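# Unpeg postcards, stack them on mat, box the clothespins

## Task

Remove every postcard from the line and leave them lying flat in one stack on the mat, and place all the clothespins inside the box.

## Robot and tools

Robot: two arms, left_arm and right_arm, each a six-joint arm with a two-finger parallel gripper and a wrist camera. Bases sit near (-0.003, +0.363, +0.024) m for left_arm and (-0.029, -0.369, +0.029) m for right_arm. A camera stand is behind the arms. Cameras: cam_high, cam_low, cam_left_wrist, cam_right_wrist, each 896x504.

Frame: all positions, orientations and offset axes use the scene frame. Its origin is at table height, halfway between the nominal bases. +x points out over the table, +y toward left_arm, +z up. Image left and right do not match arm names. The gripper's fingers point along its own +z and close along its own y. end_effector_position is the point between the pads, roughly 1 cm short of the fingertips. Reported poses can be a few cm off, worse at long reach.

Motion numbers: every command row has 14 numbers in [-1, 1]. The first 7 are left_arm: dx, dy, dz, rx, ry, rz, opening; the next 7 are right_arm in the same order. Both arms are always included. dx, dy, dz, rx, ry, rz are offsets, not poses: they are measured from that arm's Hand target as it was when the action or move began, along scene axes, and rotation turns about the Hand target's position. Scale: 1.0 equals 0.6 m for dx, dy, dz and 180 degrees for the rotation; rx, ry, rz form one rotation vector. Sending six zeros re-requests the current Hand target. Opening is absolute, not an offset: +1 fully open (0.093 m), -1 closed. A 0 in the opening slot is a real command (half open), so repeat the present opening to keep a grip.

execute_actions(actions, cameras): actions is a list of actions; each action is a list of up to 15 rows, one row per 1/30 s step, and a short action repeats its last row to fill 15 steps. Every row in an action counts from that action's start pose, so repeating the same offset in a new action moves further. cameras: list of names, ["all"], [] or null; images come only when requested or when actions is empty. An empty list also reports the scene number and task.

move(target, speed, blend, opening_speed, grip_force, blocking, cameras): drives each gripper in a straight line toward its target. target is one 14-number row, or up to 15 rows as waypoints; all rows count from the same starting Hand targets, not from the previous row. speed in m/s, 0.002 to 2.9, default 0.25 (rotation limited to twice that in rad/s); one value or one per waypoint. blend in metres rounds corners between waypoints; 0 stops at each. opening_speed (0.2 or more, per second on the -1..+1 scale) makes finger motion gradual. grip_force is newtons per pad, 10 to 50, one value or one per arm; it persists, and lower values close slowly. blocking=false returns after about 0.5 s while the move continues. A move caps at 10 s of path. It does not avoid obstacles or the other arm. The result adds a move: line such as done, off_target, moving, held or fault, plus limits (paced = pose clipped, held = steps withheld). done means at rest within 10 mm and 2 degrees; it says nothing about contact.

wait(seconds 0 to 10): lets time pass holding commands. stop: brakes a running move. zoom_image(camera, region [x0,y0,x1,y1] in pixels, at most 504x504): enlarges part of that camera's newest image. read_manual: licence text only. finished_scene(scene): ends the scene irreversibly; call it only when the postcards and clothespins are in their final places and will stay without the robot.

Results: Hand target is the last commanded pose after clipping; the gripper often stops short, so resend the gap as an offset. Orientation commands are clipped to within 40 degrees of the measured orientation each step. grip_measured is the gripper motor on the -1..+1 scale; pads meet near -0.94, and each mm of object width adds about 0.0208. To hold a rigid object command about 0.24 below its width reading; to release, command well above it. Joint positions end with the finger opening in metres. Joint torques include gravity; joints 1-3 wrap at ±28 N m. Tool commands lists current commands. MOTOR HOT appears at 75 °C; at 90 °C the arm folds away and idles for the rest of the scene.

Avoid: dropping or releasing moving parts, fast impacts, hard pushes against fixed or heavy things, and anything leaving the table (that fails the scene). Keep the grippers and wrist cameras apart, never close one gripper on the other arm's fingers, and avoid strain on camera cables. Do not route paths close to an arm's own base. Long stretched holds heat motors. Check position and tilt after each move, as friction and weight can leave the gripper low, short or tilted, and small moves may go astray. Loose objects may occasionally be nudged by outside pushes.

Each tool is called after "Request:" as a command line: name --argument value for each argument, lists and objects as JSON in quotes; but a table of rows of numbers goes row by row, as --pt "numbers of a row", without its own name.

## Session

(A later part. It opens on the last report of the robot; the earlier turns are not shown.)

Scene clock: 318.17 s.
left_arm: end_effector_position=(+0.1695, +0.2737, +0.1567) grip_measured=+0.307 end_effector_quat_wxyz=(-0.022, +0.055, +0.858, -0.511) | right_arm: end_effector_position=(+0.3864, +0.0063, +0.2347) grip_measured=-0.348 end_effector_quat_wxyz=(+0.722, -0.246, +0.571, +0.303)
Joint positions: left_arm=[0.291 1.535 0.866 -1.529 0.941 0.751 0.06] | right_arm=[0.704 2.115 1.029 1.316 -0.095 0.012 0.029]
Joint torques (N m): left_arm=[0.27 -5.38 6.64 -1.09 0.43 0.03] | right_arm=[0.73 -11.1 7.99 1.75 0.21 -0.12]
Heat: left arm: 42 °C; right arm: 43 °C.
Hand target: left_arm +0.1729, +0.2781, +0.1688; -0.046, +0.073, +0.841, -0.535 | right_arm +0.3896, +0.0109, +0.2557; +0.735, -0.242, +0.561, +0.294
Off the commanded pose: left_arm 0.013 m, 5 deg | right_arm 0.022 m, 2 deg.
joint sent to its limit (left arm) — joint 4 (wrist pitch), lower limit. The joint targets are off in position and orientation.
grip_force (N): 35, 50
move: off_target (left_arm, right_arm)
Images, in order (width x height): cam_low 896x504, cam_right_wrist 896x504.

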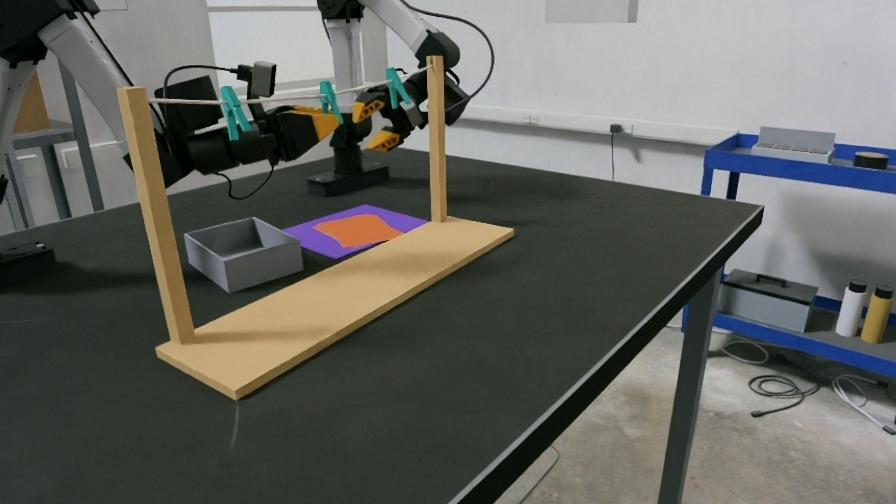

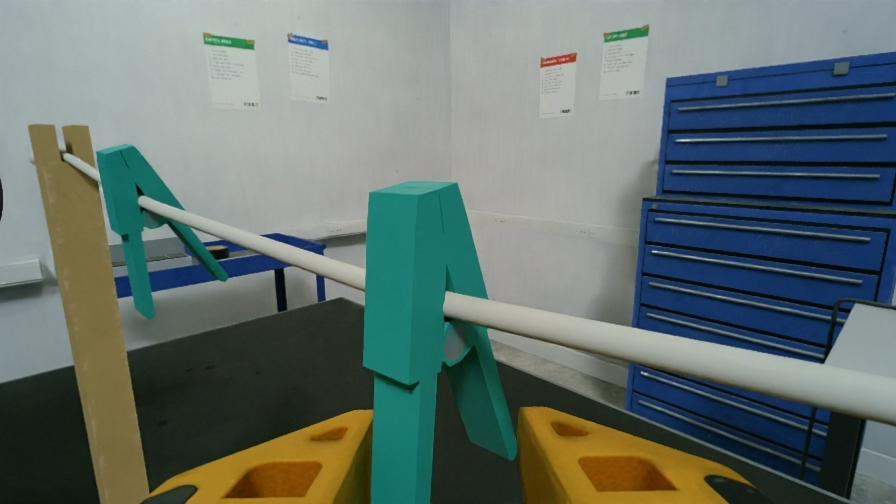

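Request:
move --target '[0,0,0,0,0,0,0.31,0,0,0,0.0,0,0,-0.6]' --speed 0.05 --opening_speed 0.5 --cameras '["cam_right_wrist"]'

Request:
move --target '[0,0,0,0,0,0,0.31,0,0,0,0.0,0,0,-0.85]' --speed 0.05 --opening_speed 0.5 --cameras '["cam_right_wrist","cam_low"]'

Scene clock: 319.30 s.
left_arm: end_effector_position=(+0.1695, +0.2737, +0.1567) grip_measured=+0.307 end_effector_quat_wxyz=(-0.022, +0.055, +0.858, -0.511) | right_arm: end_effector_position=(+0.3864, +0.0063, +0.2347) grip_measured=-0.598 end_effector_quat_wxyz=(+0.722, -0.246, +0.571, +0.303)
Joint positions: left_arm=[0.291 1.535 0.866 -1.529 0.941 0.751 0.06] | right_arm=[0.704 2.115 1.029 1.316 -0.095 0.012 0.017]
Joint torques (N m): left_arm=[0.29 -5.38 6.57 -1.1 0.42 0.02] | right_arm=[0.66 -11.15 7.9 1.73 0.21 -0.11]
Heat: left arm: 42 °C; right arm: 43 °C.
Hand target: left_arm +0.1729, +0.2781, +0.1688; -0.046, +0.073, +0.841, -0.535 | right_arm +0.3896, +0.0109, +0.2557; +0.735, -0.242, +0.561, +0.294
Off the commanded pose: left_arm 0.013 m, 5 deg | right_arm 0.022 m, 2 deg.
joint sent to its limit (left arm) — joint 4 (wrist pitch), lower limit. The joint targets are off in position and orientation.
grip_force (N): 35, 50
move: off_target (left_arm, right_arm)
Images, in order (width x height): cam_right_wrist 896x504.

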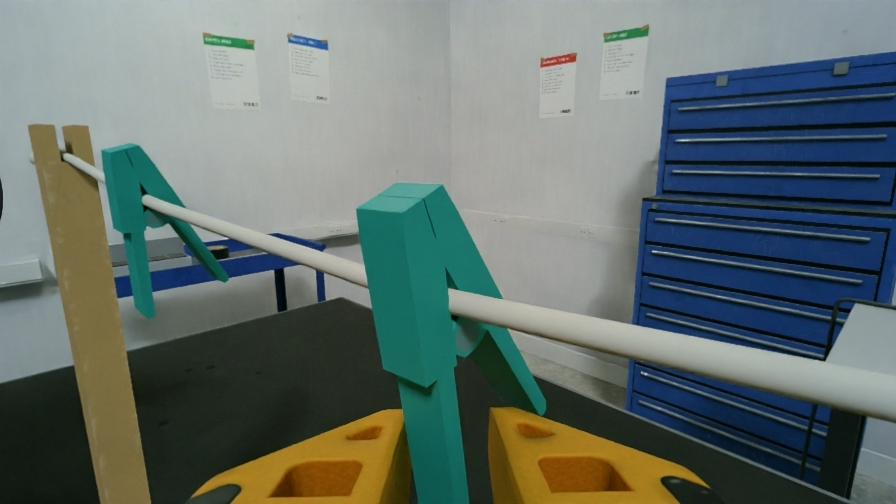

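Scene clock: 320.60 s.
left_arm: end_effector_position=(+0.1695, +0.2737, +0.1567) grip_measured=+0.307 end_effector_quat_wxyz=(-0.022, +0.055, +0.858, -0.511) | right_arm: end_effector_position=(+0.3856, +0.0087, +0.2378) grip_measured=-0.849 end_effector_quat_wxyz=(+0.724, -0.246, +0.568, +0.305)
Joint positions: left_arm=[0.291 1.535 0.866 -1.529 0.941 0.751 0.06] | right_arm=[0.709 2.115 1.037 1.316 -0.094 0.012 0.004]
Joint torques (N m): left_arm=[0.29 -5.37 6.63 -1.11 0.43 0.02] | right_arm=[0.62 -11.11 7.36 1.71 0.19 -0.11]
Heat: left arm: 43 °C; right arm: 43 °C.
Hand target: left_arm +0.1729, +0.2781, +0.1688; -0.046, +0.073, +0.841, -0.535 | right_arm +0.3896, +0.0109, +0.2557; +0.735, -0.242, +0.561, +0.294
Off the commanded pose: left_arm 0.013 m, 5 deg | right_arm 0.018 m, 2 deg.
joint sent to its limit (left arm) — joint 4 (wrist pitch), lower limit. The joint targets are off in position and orientation.
grip_force (N): 35, 50
move: off_target (left_arm, right_arm)
Images, in order (width x height): cam_low 896x504, cam_right_wrist 896x504.

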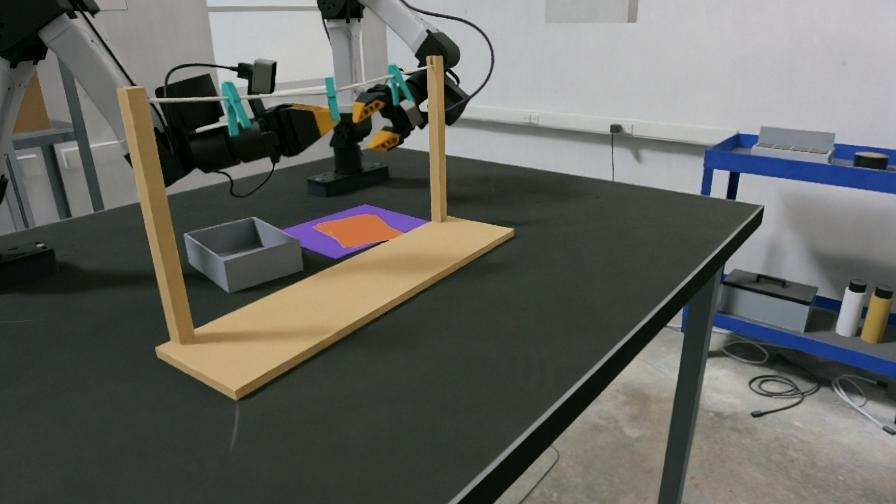

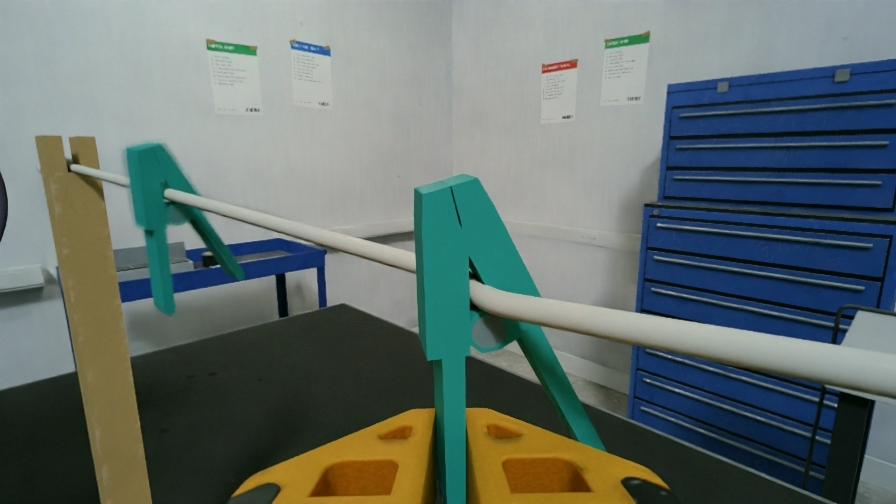

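Request:
move --pt "0 0 0 0 0 0 0.31 0 0 0 0 0 0 0.31" --pt "0 0 0 0 0 0 0.31 -0.045 -0.04 -0.012 0 0 0.05 0.31" --speed 0.06 --opening_speed 0.6 --cameras '["cam_right_wrist","cam_low"]'

Scene clock: 325.70 s.
left_arm: end_effector_position=(+0.1695, +0.2737, +0.1567) grip_measured=+0.307 end_effector_quat_wxyz=(-0.022, +0.055, +0.858, -0.511) | right_arm: end_effector_position=(+0.3699, -0.0077, +0.2113) grip_measured=+0.308 end_effector_quat_wxyz=(+0.680, -0.292, +0.581, +0.339)
Joint positions: left_arm=[0.291 1.535 0.866 -1.529 0.941 0.751 0.06] | right_arm=[0.649 2.08 0.927 1.314 -0.275 0.041 0.06]
Joint torques (N m): left_arm=[0.29 -5.38 6.6 -1.1 0.41 0.02] | right_arm=[-0.29 -12.37 3.92 2.75 -0.16 0.13]
Heat: left arm: 43 °C; right arm: 43 °C.
Hand target: left_arm +0.1729, +0.2781, +0.1688; -0.046, +0.073, +0.841, -0.535 | right_arm +0.3626, -0.0131, +0.2485; +0.710, -0.285, +0.540, +0.351
Off the commanded pose: left_arm 0.013 m, 5 deg | right_arm 0.038 m, 6 deg.
joint sent to its limit (left arm) — joint 4 (wrist pitch), lower limit. The joint targets are off in position and orientation.
grip_force (N): 35, 50
move: off_target (left_arm, right_arm)
Images, in order (width x height): cam_low 896x504, cam_right_wrist 896x504.

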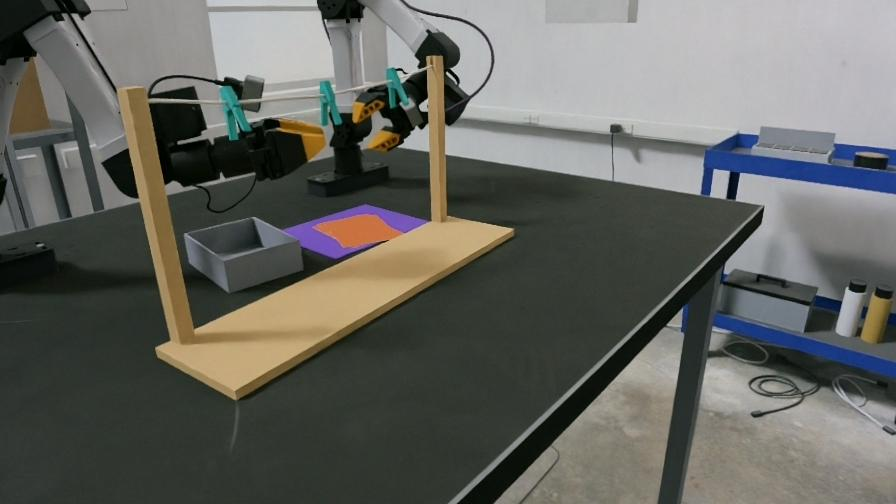

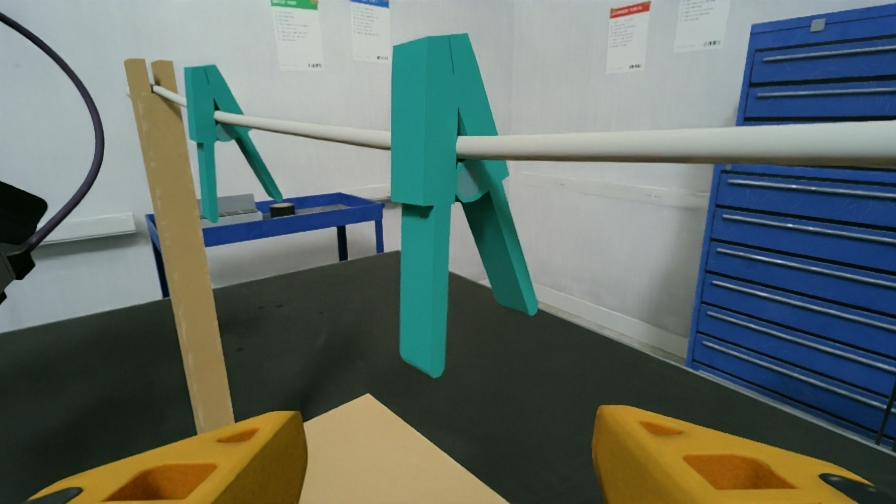

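Request:
move --target '[0,0,0,0,0,0,0.31,0.0,0.0,0.012,0.035,-0.027,-0.04,0.31]' --speed 0.06 --cameras '["cam_right_wrist"]'

Scene clock: 328.77 s.
left_arm: end_effector_position=(+0.1695, +0.2737, +0.1567) grip_measured=+0.307 end_effector_quat_wxyz=(-0.022, +0.055, +0.858, -0.511) | right_arm: end_effector_position=(+0.3672, -0.0099, +0.2338) grip_measured=+0.308 end_effector_quat_wxyz=(+0.736, -0.240, +0.543, +0.325)
Joint positions: left_arm=[0.291 1.535 0.866 -1.529 0.941 0.751 0.06] | right_arm=[0.694 2.12 0.927 1.495 -0.13 0.041 0.06]
Joint torques (N m): left_arm=[0.23 -5.35 6.57 -1.09 0.42 0.02] | right_arm=[0.68 -8.84 4.55 2.77 0.22 -0.11]
Heat: left arm: 43 °C; right arm: 42 °C.
Hand target: left_arm +0.1729, +0.2781, +0.1688; -0.046, +0.073, +0.841, -0.535 | right_arm +0.3626, -0.0131, +0.2557; +0.767, -0.226, +0.506, +0.323
Off the commanded pose: left_arm 0.013 m, 5 deg | right_arm 0.023 m, 6 deg.
joint sent to its limit (left arm) — joint 4 (wrist pitch), lower limit. The joint targets are off in position and orientation.
joint sent to its limit (right arm) — joint 4 (wrist pitch), upper limit. The joint targets are off in position, not in orientation.
grip_force (N): 35, 50
move: off_target (left_arm, right_arm)
Images, in order (width x height): cam_right_wrist 896x504.

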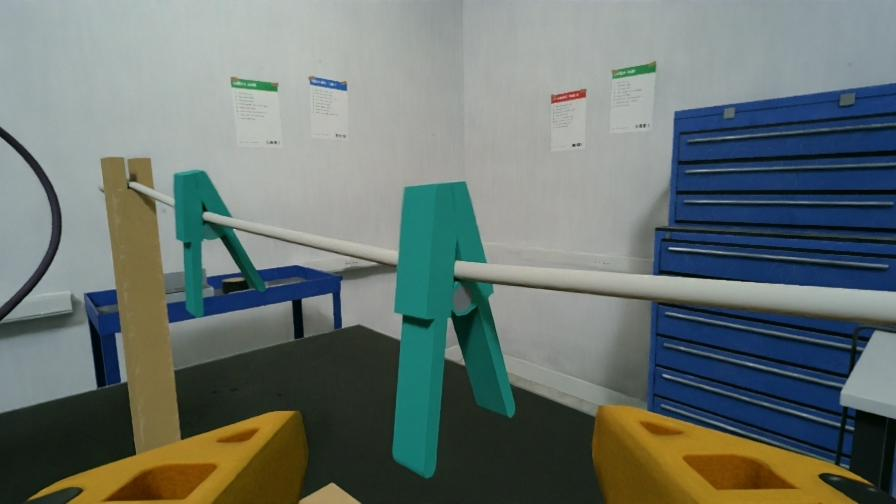

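Request:
move --target '[0,0,0,0,0,0,0.31,0.042,0.052,-0.006,0,0,0,0.31]' --speed 0.06 --cameras '["cam_right_wrist"]'

Scene clock: 330.17 s.
left_arm: end_effector_position=(+0.1695, +0.2737, +0.1567) grip_measured=+0.307 end_effector_quat_wxyz=(-0.022, +0.055, +0.858, -0.511) | right_arm: end_effector_position=(+0.3859, +0.0145, +0.2341) grip_measured=+0.308 end_effector_quat_wxyz=(+0.749, -0.234, +0.525, +0.329)
Joint positions: left_arm=[0.291 1.535 0.866 -1.529 0.941 0.751 0.06] | right_arm=[0.711 2.234 1.085 1.497 -0.114 0.036 0.06]
Joint torques (N m): left_arm=[0.24 -5.39 6.61 -1.09 0.43 0.02] | right_arm=[0.62 -9.76 7.53 2.06 0.23 -0.13]
Heat: left arm: 43 °C; right arm: 42 °C.
Hand target: left_arm +0.1729, +0.2781, +0.1688; -0.046, +0.073, +0.841, -0.535 | right_arm +0.3878, +0.0181, +0.2521; +0.767, -0.226, +0.506, +0.323
Off the commanded pose: left_arm 0.013 m, 5 deg | right_arm 0.018 m, 3 deg.
joint sent to its limit (left arm) — joint 4 (wrist pitch), lower limit. The joint targets are off in position and orientation.
grip_force (N): 35, 50
move: off_target (left_arm, right_arm)
Images, in order (width x height): cam_right_wrist 896x504.

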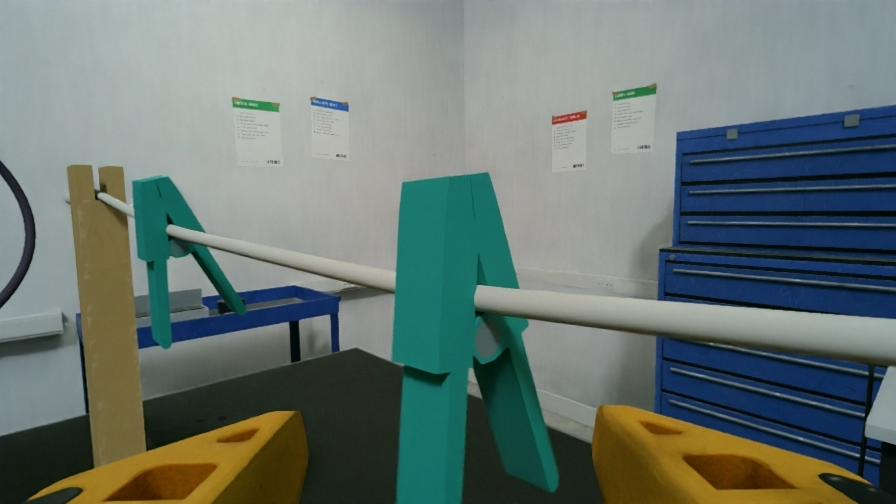

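Request:
move --target '[0,0,0,0,0,0,0.31,0,0,0,0,0,0,-0.2]' --speed 0.06 --opening_speed 0.5 --cameras '["cam_right_wrist"]'

Request:
move --target '[0,0,0,0,0,0,0.31,0,0,0,0,0,0,-0.5]' --speed 0.06 --opening_speed 0.5 --cameras '["cam_right_wrist"]'

Scene clock: 331.83 s.
left_arm: end_effector_position=(+0.1695, +0.2737, +0.1567) grip_measured=+0.307 end_effector_quat_wxyz=(-0.022, +0.055, +0.858, -0.511) | right_arm: end_effector_position=(+0.3859, +0.0145, +0.2341) grip_measured=-0.198 end_effector_quat_wxyz=(+0.749, -0.234, +0.525, +0.329)
Joint positions: left_arm=[0.291 1.535 0.866 -1.529 0.941 0.751 0.06] | right_arm=[0.711 2.234 1.085 1.497 -0.114 0.036 0.036]
Joint torques (N m): left_arm=[0.27 -5.39 6.6 -1.09 0.42 0.02] | right_arm=[0.64 -9.76 7.5 2.05 0.22 -0.13]
Heat: left arm: 43 °C; right arm: 42 °C.
Hand target: left_arm +0.1729, +0.2781, +0.1688; -0.046, +0.073, +0.841, -0.535 | right_arm +0.3878, +0.0181, +0.2521; +0.767, -0.226, +0.506, +0.323
Off the commanded pose: left_arm 0.013 m, 5 deg | right_arm 0.018 m, 3 deg.
joint sent to its limit (left arm) — joint 4 (wrist pitch), lower limit. The joint targets are off in position and orientation.
grip_force (N): 35, 50
move: off_target (left_arm, right_arm)
Images, in order (width x height): cam_right_wrist 896x504.

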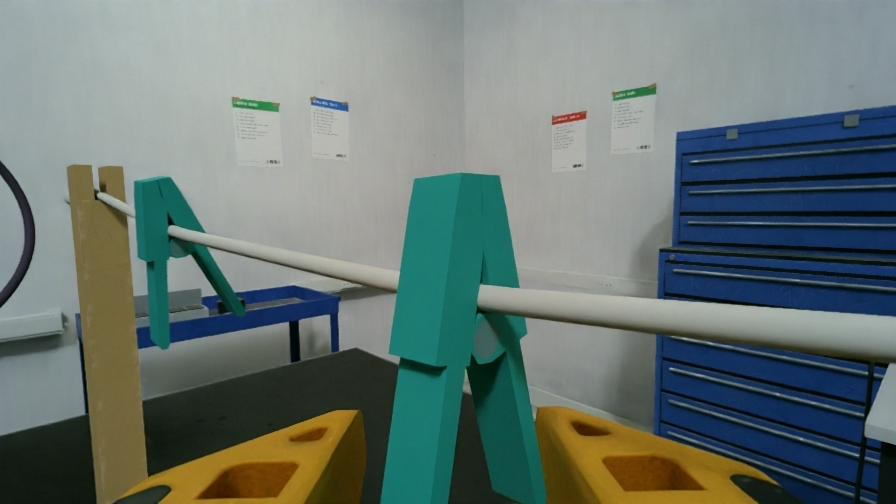

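Scene clock: 332.93 s.
left_arm: end_effector_position=(+0.1695, +0.2737, +0.1567) grip_measured=+0.307 end_effector_quat_wxyz=(-0.022, +0.055, +0.858, -0.511) | right_arm: end_effector_position=(+0.3859, +0.0145, +0.2341) grip_measured=-0.497 end_effector_quat_wxyz=(+0.749, -0.234, +0.525, +0.329)
Joint positions: left_arm=[0.291 1.535 0.866 -1.529 0.941 0.751 0.06] | right_arm=[0.711 2.234 1.085 1.497 -0.114 0.036 0.021]
Joint torques (N m): left_arm=[0.27 -5.39 6.6 -1.1 0.43 0.03] | right_arm=[0.62 -9.77 7.5 2.07 0.23 -0.13]
Heat: left arm: 43 °C; right arm: 42 °C.
Hand target: left_arm +0.1729, +0.2781, +0.1688; -0.046, +0.073, +0.841, -0.535 | right_arm +0.3878, +0.0181, +0.2521; +0.767, -0.226, +0.506, +0.323
Off the commanded pose: left_arm 0.013 m, 5 deg | right_arm 0.018 m, 3 deg.
joint sent to its limit (left arm) — joint 4 (wrist pitch), lower limit. The joint targets are off in position and orientation.
grip_force (N): 35, 50
move: off_target (left_arm, right_arm)
Images, in order (width x height): cam_right_wrist 896x504.

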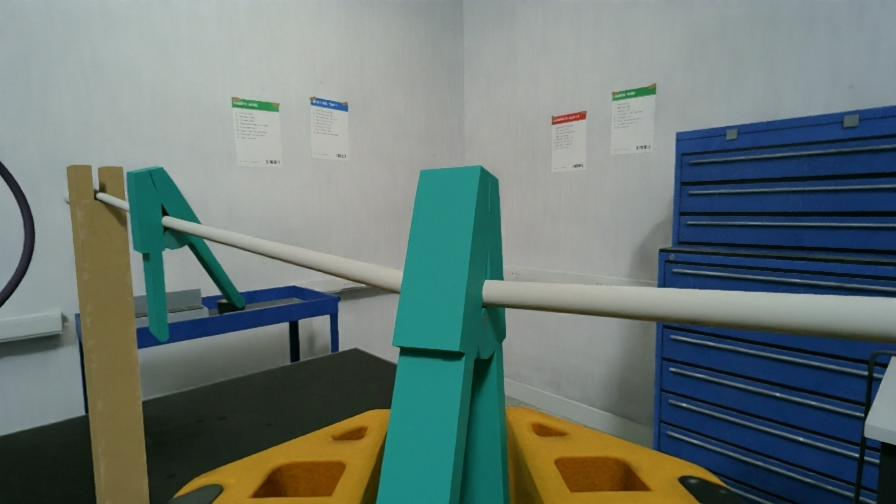

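Request:
move --pt "0 0 0 0 0 0 0.31 0 0 0 0 0 0 0.31" --pt "0 0 0 0 0 0 0.31 -0.08 -0.1 -0.01 0 0 0.0 0.31" --pt "0 0 0 0 0 0 0.31 -0.25 -0.2 0.05 0 0 0.0 0.31" --speed 0.12 --opening_speed 1 --cameras '["cam_right_wrist","cam_low","cam_high"]'

Scene clock: 340.67 s.
left_arm: end_effector_position=(+0.1695, +0.2737, +0.1567) grip_measured=+0.307 end_effector_quat_wxyz=(-0.022, +0.055, +0.858, -0.511) | right_arm: end_effector_position=(+0.2410, -0.0927, +0.2581) grip_measured=+0.308 end_effector_quat_wxyz=(+0.725, -0.249, +0.555, +0.324)
Joint positions: left_arm=[0.291 1.535 0.866 -1.529 0.941 0.751 0.06] | right_arm=[0.763 1.554 0.316 1.503 -0.075 0.02 0.06]
Joint torques (N m): left_arm=[0.28 -5.38 6.67 -1.09 0.43 0.02] | right_arm=[0.62 -6.02 3.49 2.73 0.22 -0.14]
Heat: left arm: 43 °C; right arm: 42 °C.
Hand target: left_arm +0.1729, +0.2781, +0.1688; -0.046, +0.073, +0.841, -0.535 | right_arm +0.2378, -0.1019, +0.2821; +0.767, -0.226, +0.506, +0.323
Off the commanded pose: left_arm 0.013 m, 5 deg | right_arm 0.026 m, 8 deg.
joint sent to its limit (left arm) — joint 4 (wrist pitch), lower limit. The joint targets are off in position and orientation.
joint sent to its limit (right arm) — joint 4 (wrist pitch), upper limit. The joint targets are off in position and orientation.
grip_force (N): 35, 50
move: off_target (left_arm, right_arm)
Images, in order (width x height): cam_high 896x504, cam_low 896x504, cam_right_wrist 896x504.

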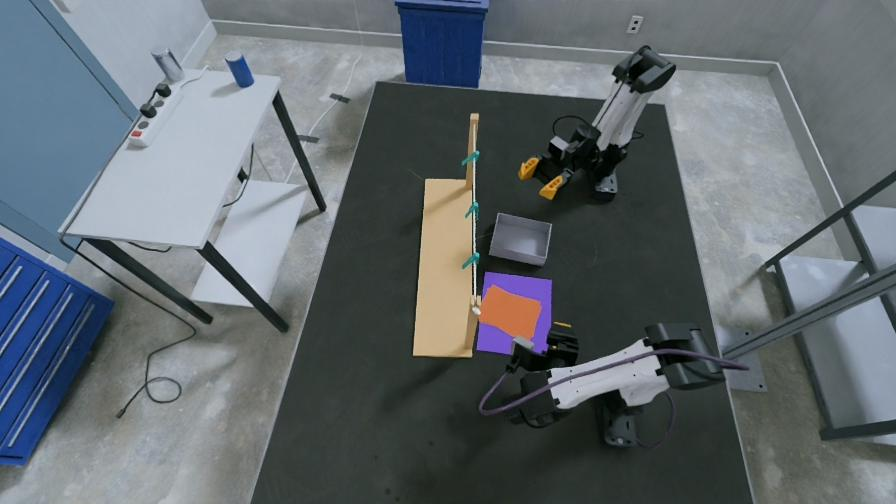

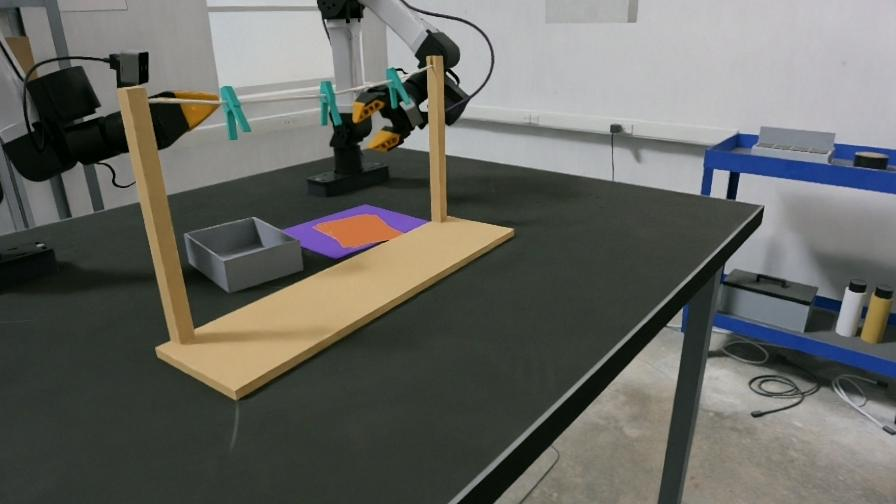

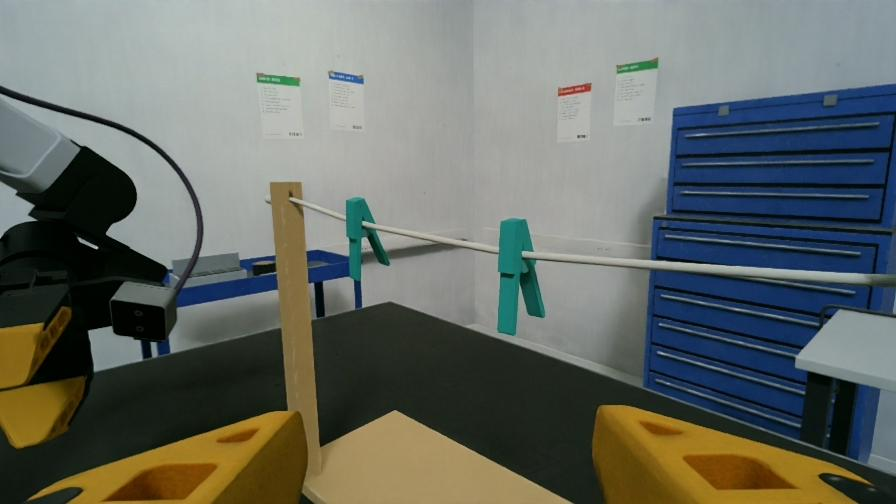

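Request:
move --target '[0.112,-0.247,0.135,-0.1077,-0.5265,0.1,-1,0,-0.1,0.0,0,0,0.0,0.31]' --speed 0.2 --cameras '["cam_left_wrist","cam_high"]'

Scene clock: 346.90 s.
left_arm: end_effector_position=(+0.2412, +0.1264, +0.2241) grip_measured=-0.978 end_effector_quat_wxyz=(+0.617, +0.326, +0.565, -0.441) | right_arm: end_effector_position=(+0.2444, -0.1554, +0.2609) grip_measured=+0.308 end_effector_quat_wxyz=(+0.734, -0.236, +0.555, +0.312)
Joint positions: left_arm=[-0.461 1.46 0.196 1.457 0.679 -0.22 0] | right_arm=[0.54 1.401 0.184 1.503 -0.252 0.073 0.06]
Joint torques (N m): left_arm=[-0.9 -2.5 4.3 3 -0.32 0.27] | right_arm=[-0.29 -4.59 3.58 2.7 -0.16 0.15]
Heat: left arm: 43 °C; right arm: 44 °C.
Hand target: left_arm +0.2401, +0.1299, +0.2498; +0.668, +0.328, +0.514, -0.428 | right_arm +0.2378, -0.1619, +0.2821; +0.767, -0.226, +0.506, +0.323
Off the commanded pose: left_arm 0.026 m, 8 deg | right_arm 0.023 m, 7 deg.
joint sent to its limit (left arm) — joint 4 (wrist pitch), upper limit. The joint targets are off in position, not in orientation.
joint sent to its limit (right arm) — joint 4 (wrist pitch), upper limit. The joint targets are off in position and orientation.
grip_force (N): 35, 50
move: off_target (left_arm, right_arm)
Images, in order (width x height): cam_high 896x504, cam_left_wrist 896x504.

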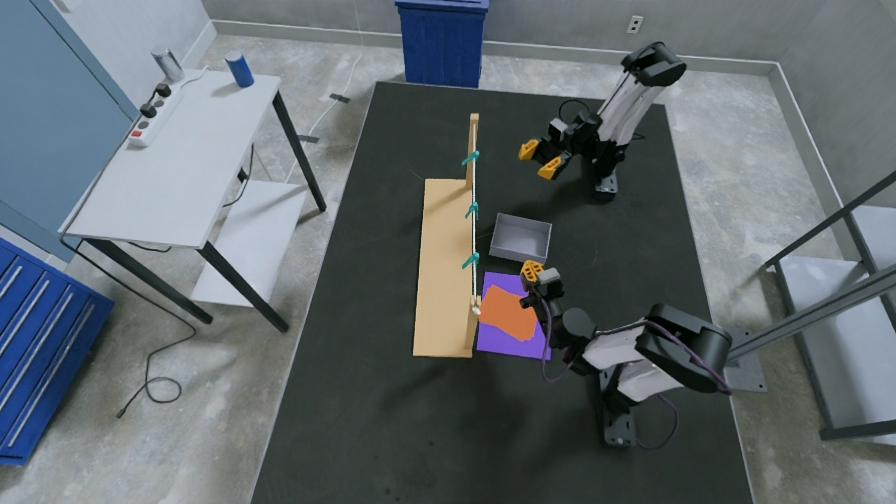

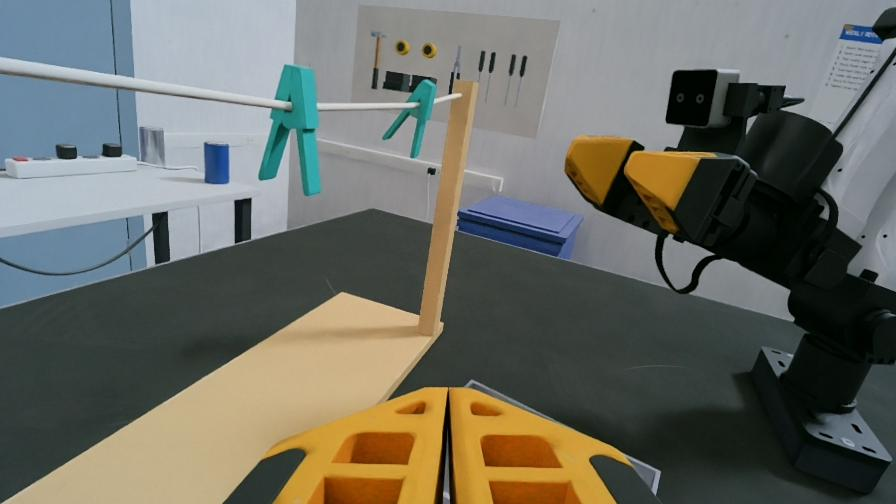

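Request:
move --target '[0.13,-0.05,-0.04,0.203,-0.4385,0.13,-1,0,0.0,0.0,0,0,0.0,0.31]' --speed 0.2 --cameras '["cam_left_wrist","cam_low"]'

Scene clock: 351.97 s.
left_arm: end_effector_position=(+0.3119, +0.0973, +0.1953) grip_measured=-0.978 end_effector_quat_wxyz=(+0.731, +0.644, +0.191, +0.118) | right_arm: end_effector_position=(+0.2444, -0.1554, +0.2609) grip_measured=+0.308 end_effector_quat_wxyz=(+0.734, -0.236, +0.555, +0.312)
Joint positions: left_arm=[-0.45 1.803 0.459 1.469 0.674 1.365 0] | right_arm=[0.54 1.401 0.184 1.503 -0.252 0.073 0.06]
Joint torques (N m): left_arm=[0.24 -4.56 6.32 2.88 0.03 0.39] | right_arm=[-0.27 -4.68 3.6 2.7 -0.16 0.14]
Heat: left arm: 45 °C; right arm: 45 °C.
Hand target: left_arm +0.3181, +0.0999, +0.2258; +0.775, +0.594, +0.132, +0.171 | right_arm +0.2378, -0.1619, +0.2821; +0.767, -0.226, +0.506, +0.323
Off the commanded pose: left_arm 0.031 m, 12 deg | right_arm 0.023 m, 7 deg.
joint sent to its limit (left arm) — joint 4 (wrist pitch), upper limit. The joint targets are off in position and orientation.
joint sent to its limit (right arm) — joint 4 (wrist pitch), upper limit. The joint targets are off in position and orientation.
grip_force (N): 35, 50
move: off_target (left_arm, right_arm)
Images, in order (width x height): cam_low 896x504, cam_left_wrist 896x504.

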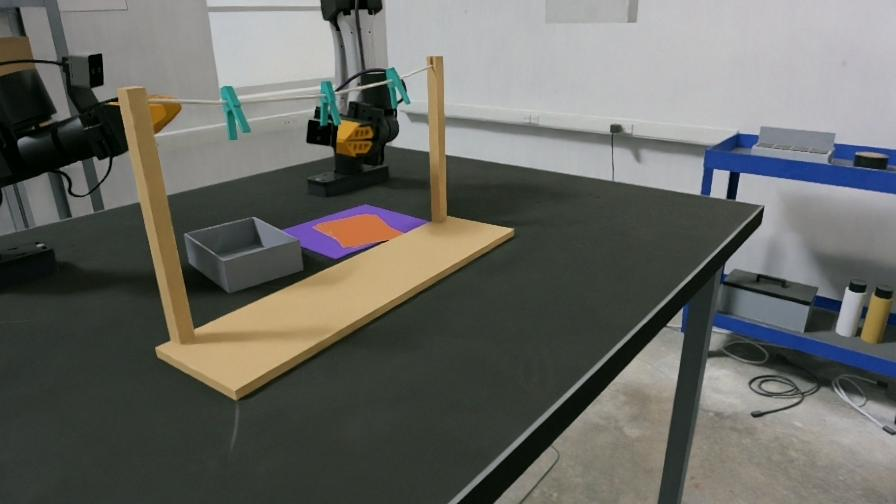

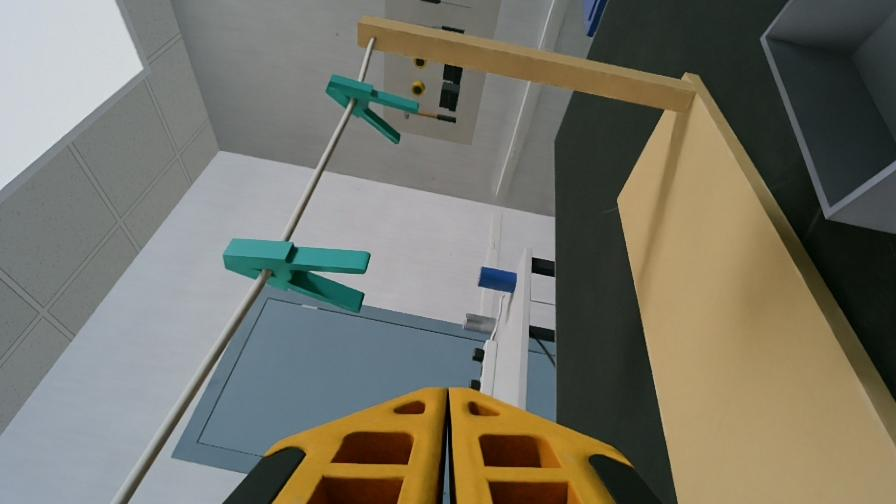

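Request:
move --target '[0.15,-0.06,0.03,0.0,0.0,0.044,-1,0,0.0,0.0,0,0,0.0,0.31]' --speed 0.12 --cameras '["cam_left_wrist","cam_low"]'

Scene clock: 354.57 s.
left_arm: end_effector_position=(+0.4018, +0.0702, +0.2389) grip_measured=-0.978 end_effector_quat_wxyz=(+0.763, +0.585, +0.181, +0.208) | right_arm: end_effector_position=(+0.2444, -0.1554, +0.2609) grip_measured=+0.308 end_effector_quat_wxyz=(+0.734, -0.236, +0.555, +0.312)
Joint positions: left_arm=[-0.462 2.006 0.837 1.463 0.529 1.385 0] | right_arm=[0.54 1.401 0.184 1.503 -0.252 0.073 0.06]
Joint torques (N m): left_arm=[-0.92 -6.65 7.3 1.61 -0.32 0.39] | right_arm=[-0.31 -4.63 3.55 2.69 -0.16 0.14]
Heat: left arm: 45 °C; right arm: 45 °C.
Hand target: left_arm +0.4081, +0.0639, +0.2438; +0.761, +0.584, +0.173, +0.224 | right_arm +0.2378, -0.1619, +0.2821; +0.767, -0.226, +0.506, +0.323
Off the commanded pose: left_arm 0.010 m, 2 deg | right_arm 0.023 m, 7 deg.
joint sent to its limit (right arm) — joint 4 (wrist pitch), upper limit. The joint targets are off in position and orientation.
grip_force (N): 35, 50
move: off_target (right_arm)
Images, in order (width x height): cam_low 896x504, cam_left_wrist 896x504.

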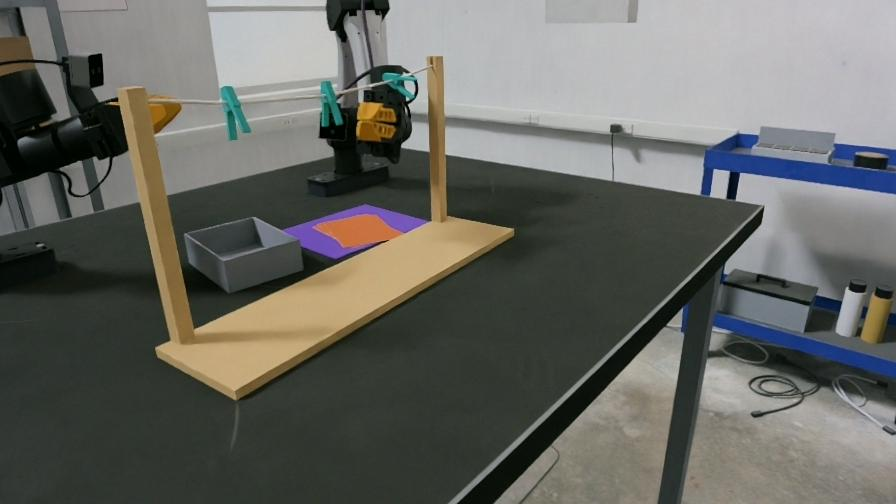

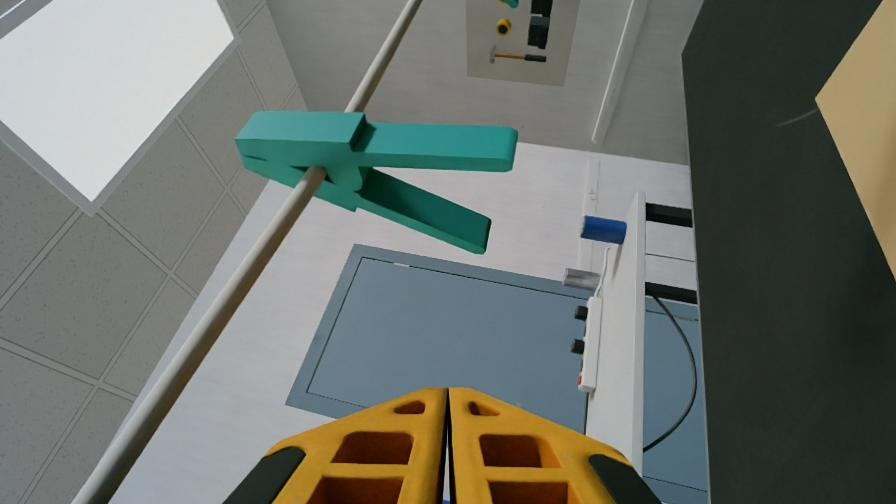

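Request:
move --target '[0.062,-0.105,0.015,0.0,0.0,0.0,-1,0,0.0,0.0,0,0,0.0,0.31]' --speed 0.08 --cameras '["cam_left_wrist","cam_low"]'

Scene clock: 357.07 s.
left_arm: end_effector_position=(+0.4360, +0.0034, +0.2479) grip_measured=-0.978 end_effector_quat_wxyz=(+0.764, +0.585, +0.175, +0.210) | right_arm: end_effector_position=(+0.2444, -0.1554, +0.2609) grip_measured=+0.308 end_effector_quat_wxyz=(+0.734, -0.236, +0.555, +0.312)
Joint positions: left_arm=[-0.568 2.147 1.139 1.292 0.433 1.426 0] | right_arm=[0.54 1.401 0.184 1.503 -0.252 0.073 0.06]
Joint torques (N m): left_arm=[-0.76 -8.13 8.5 1.57 -0.23 0.25] | right_arm=[-0.32 -4.62 3.62 2.7 -0.16 0.13]
Heat: left arm: 45 °C; right arm: 45 °C.
Hand target: left_arm +0.4453, +0.0009, +0.2528; +0.761, +0.584, +0.173, +0.224 | right_arm +0.2378, -0.1619, +0.2821; +0.767, -0.226, +0.506, +0.323
Off the commanded pose: left_arm 0.011 m, 2 deg | right_arm 0.023 m, 7 deg.
joint sent to its limit (right arm) — joint 4 (wrist pitch), upper limit. The joint targets are off in position and orientation.
grip_force (N): 35, 50
move: off_target (left_arm, right_arm)
Images, in order (width x height): cam_low 896x504, cam_left_wrist 896x504.

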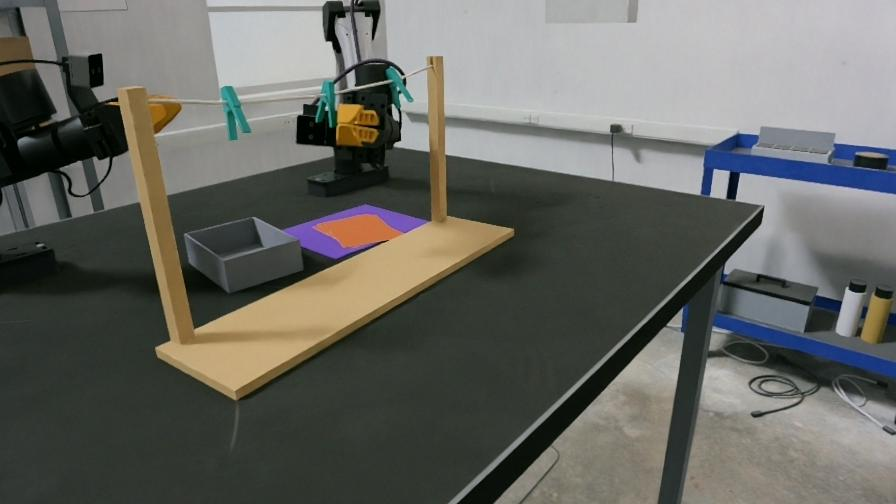

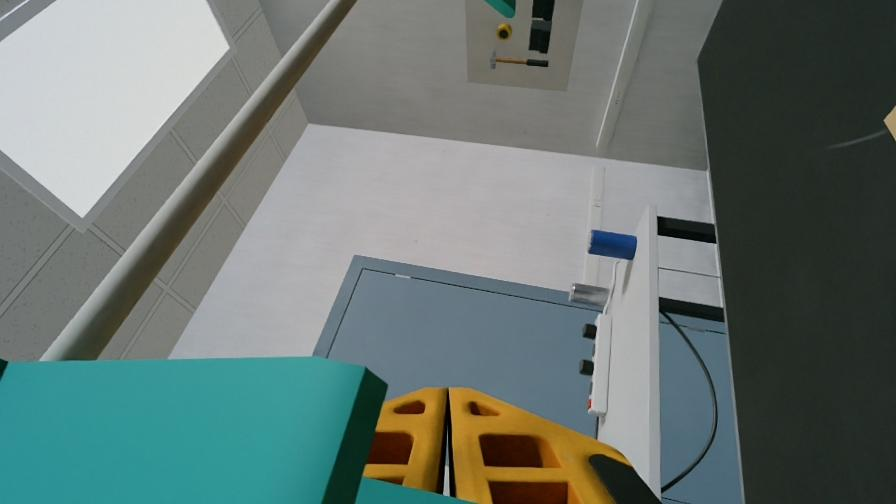

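Request:
move --target '[0.0,0.0,0.03,0.0,0.0,0.0,-1,0,0.0,0.0,0,0,0.0,0.31]' --speed 0.05 --cameras '["cam_left_wrist","cam_low"]'

Scene clock: 358.60 s.
left_arm: end_effector_position=(+0.4403, +0.0009, +0.2414) grip_measured=-0.978 end_effector_quat_wxyz=(+0.753, +0.598, +0.183, +0.207) | right_arm: end_effector_position=(+0.2444, -0.1554, +0.2609) grip_measured=+0.308 end_effector_quat_wxyz=(+0.734, -0.236, +0.555, +0.312)
Joint positions: left_arm=[-0.568 2.147 1.153 1.237 0.432 1.438 0] | right_arm=[0.54 1.401 0.184 1.503 -0.252 0.073 0.06]
Joint torques (N m): left_arm=[-0.73 -11.93 8.54 1.59 -0.19 0.21] | right_arm=[-0.31 -4.62 3.59 2.7 -0.15 0.14]
Heat: left arm: 45 °C; right arm: 46 °C.
Hand target: left_arm +0.4453, +0.0009, +0.2708; +0.761, +0.584, +0.173, +0.224 | right_arm +0.2378, -0.1619, +0.2821; +0.767, -0.226, +0.506, +0.323
Off the commanded pose: left_arm 0.030 m, 3 deg | right_arm 0.023 m, 7 deg.
joint sent to its limit (right arm) — joint 4 (wrist pitch), upper limit. The joint targets are off in position and orientation.
grip_force (N): 35, 50
move: off_target (left_arm, right_arm)
Images, in order (width x height): cam_low 896x504, cam_left_wrist 896x504.

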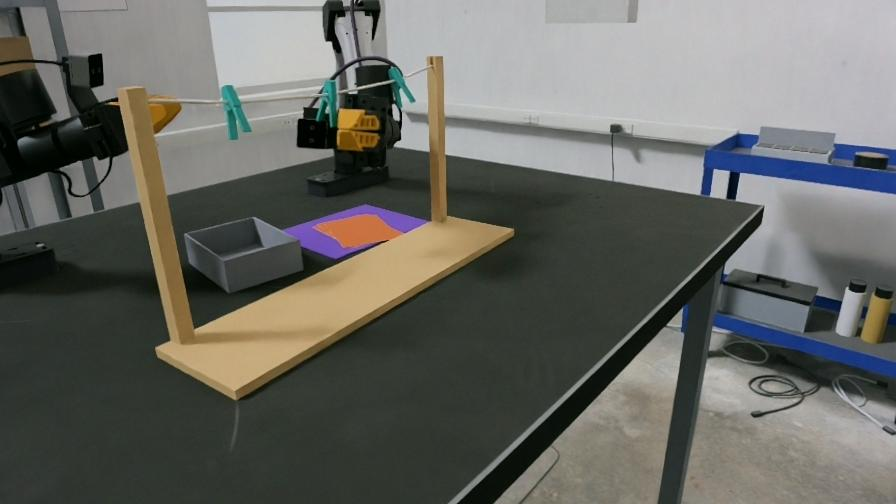

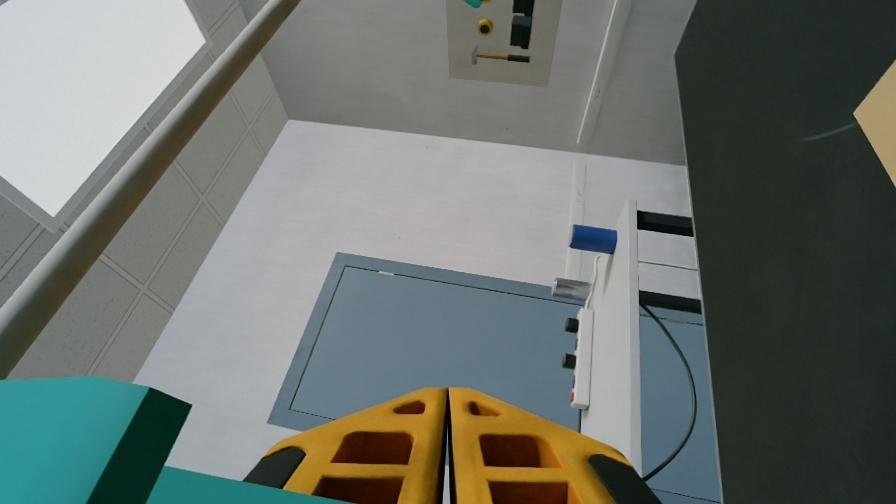

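Request:
move --target '[0.0,0.0,0.018,0.0,0.0,0.0,-1,0,0.0,0.0,0,0,0.0,0.31]' --speed 0.05 --cameras '["cam_left_wrist"]'

Scene clock: 359.90 s.
left_arm: end_effector_position=(+0.4419, +0.0002, +0.2459) grip_measured=-0.978 end_effector_quat_wxyz=(+0.750, +0.600, +0.186, +0.205) | right_arm: end_effector_position=(+0.2444, -0.1554, +0.2609) grip_measured=+0.308 end_effector_quat_wxyz=(+0.734, -0.236, +0.555, +0.312)
Joint positions: left_arm=[-0.568 2.133 1.164 1.203 0.43 1.438 0] | right_arm=[0.54 1.401 0.184 1.503 -0.252 0.073 0.06]
Joint torques (N m): left_arm=[-0.76 -13.03 8.58 1.55 -0.18 0.2] | right_arm=[-0.28 -4.6 3.55 2.69 -0.17 0.13]
Heat: left arm: 45 °C; right arm: 46 °C.
Hand target: left_arm +0.4453, +0.0009, +0.2816; +0.761, +0.584, +0.173, +0.224 | right_arm +0.2378, -0.1619, +0.2821; +0.767, -0.226, +0.506, +0.323
Off the commanded pose: left_arm 0.036 m, 3 deg | right_arm 0.023 m, 7 deg.
joint sent to its limit (right arm) — joint 4 (wrist pitch), upper limit. The joint targets are off in position and orientation.
grip_force (N): 35, 50
move: off_target (left_arm, right_arm)
Images, in order (width x height): cam_left_wrist 896x504.

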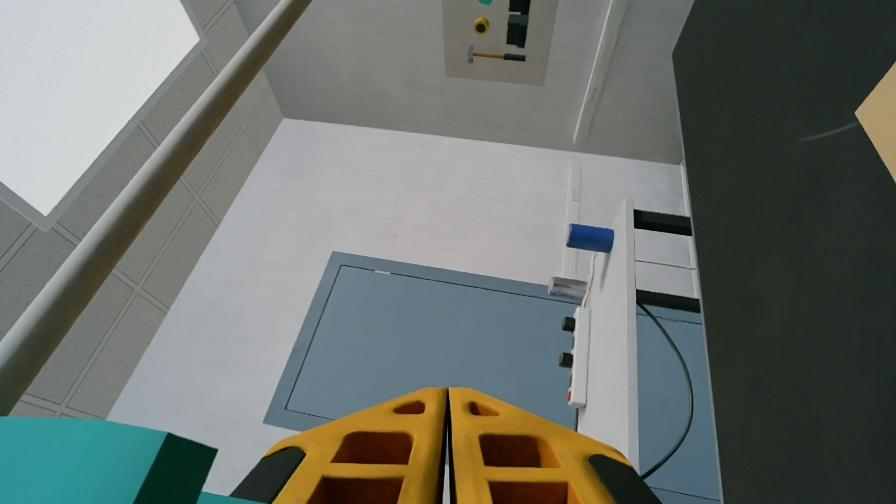

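Request:
move --target '[0.0,0.0,0.02,0.0,0.0,0.0,-1,0,0.0,0.0,0,0,0.0,0.31]' --speed 0.05 --cameras '["cam_left_wrist"]'

Scene clock: 361.17 s.
left_arm: end_effector_position=(+0.4425, -0.0002, +0.2568) grip_measured=-0.978 end_effector_quat_wxyz=(+0.750, +0.601, +0.186, +0.206) | right_arm: end_effector_position=(+0.2444, -0.1554, +0.2609) grip_measured=+0.308 end_effector_quat_wxyz=(+0.734, -0.236, +0.555, +0.312)
Joint positions: left_arm=[-0.568 2.107 1.177 1.162 0.43 1.44 0] | right_arm=[0.54 1.401 0.184 1.503 -0.252 0.073 0.06]
Joint torques (N m): left_arm=[-0.7 -12.97 8.85 1.57 -0.18 0.2] | right_arm=[-0.28 -4.57 3.52 2.69 -0.16 0.15]
Heat: left arm: 44 °C; right arm: 46 °C.
Hand target: left_arm +0.4453, +0.0009, +0.2936; +0.761, +0.584, +0.173, +0.224 | right_arm +0.2378, -0.1619, +0.2821; +0.767, -0.226, +0.506, +0.323
Off the commanded pose: left_arm 0.037 m, 3 deg | right_arm 0.023 m, 7 deg.
joint sent to its limit (right arm) — joint 4 (wrist pitch), upper limit. The joint targets are off in position and orientation.
grip_force (N): 35, 50
move: off_target (left_arm, right_arm)
Images, in order (width x height): cam_left_wrist 896x504.

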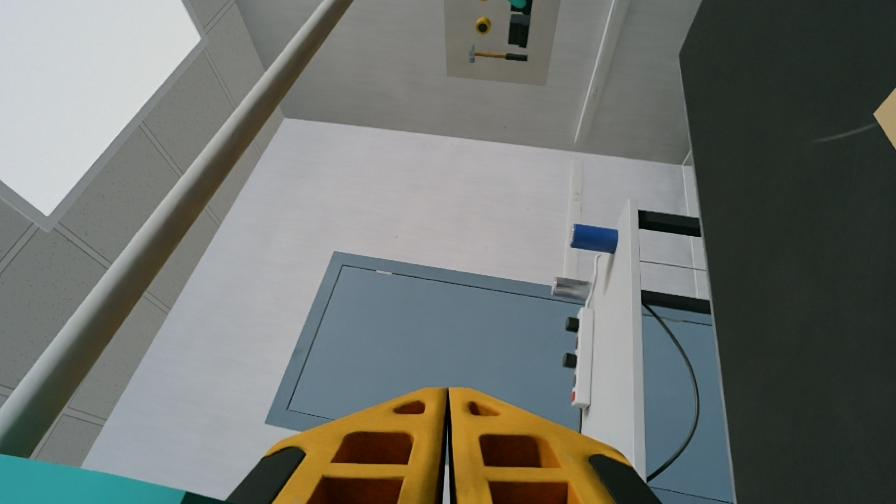

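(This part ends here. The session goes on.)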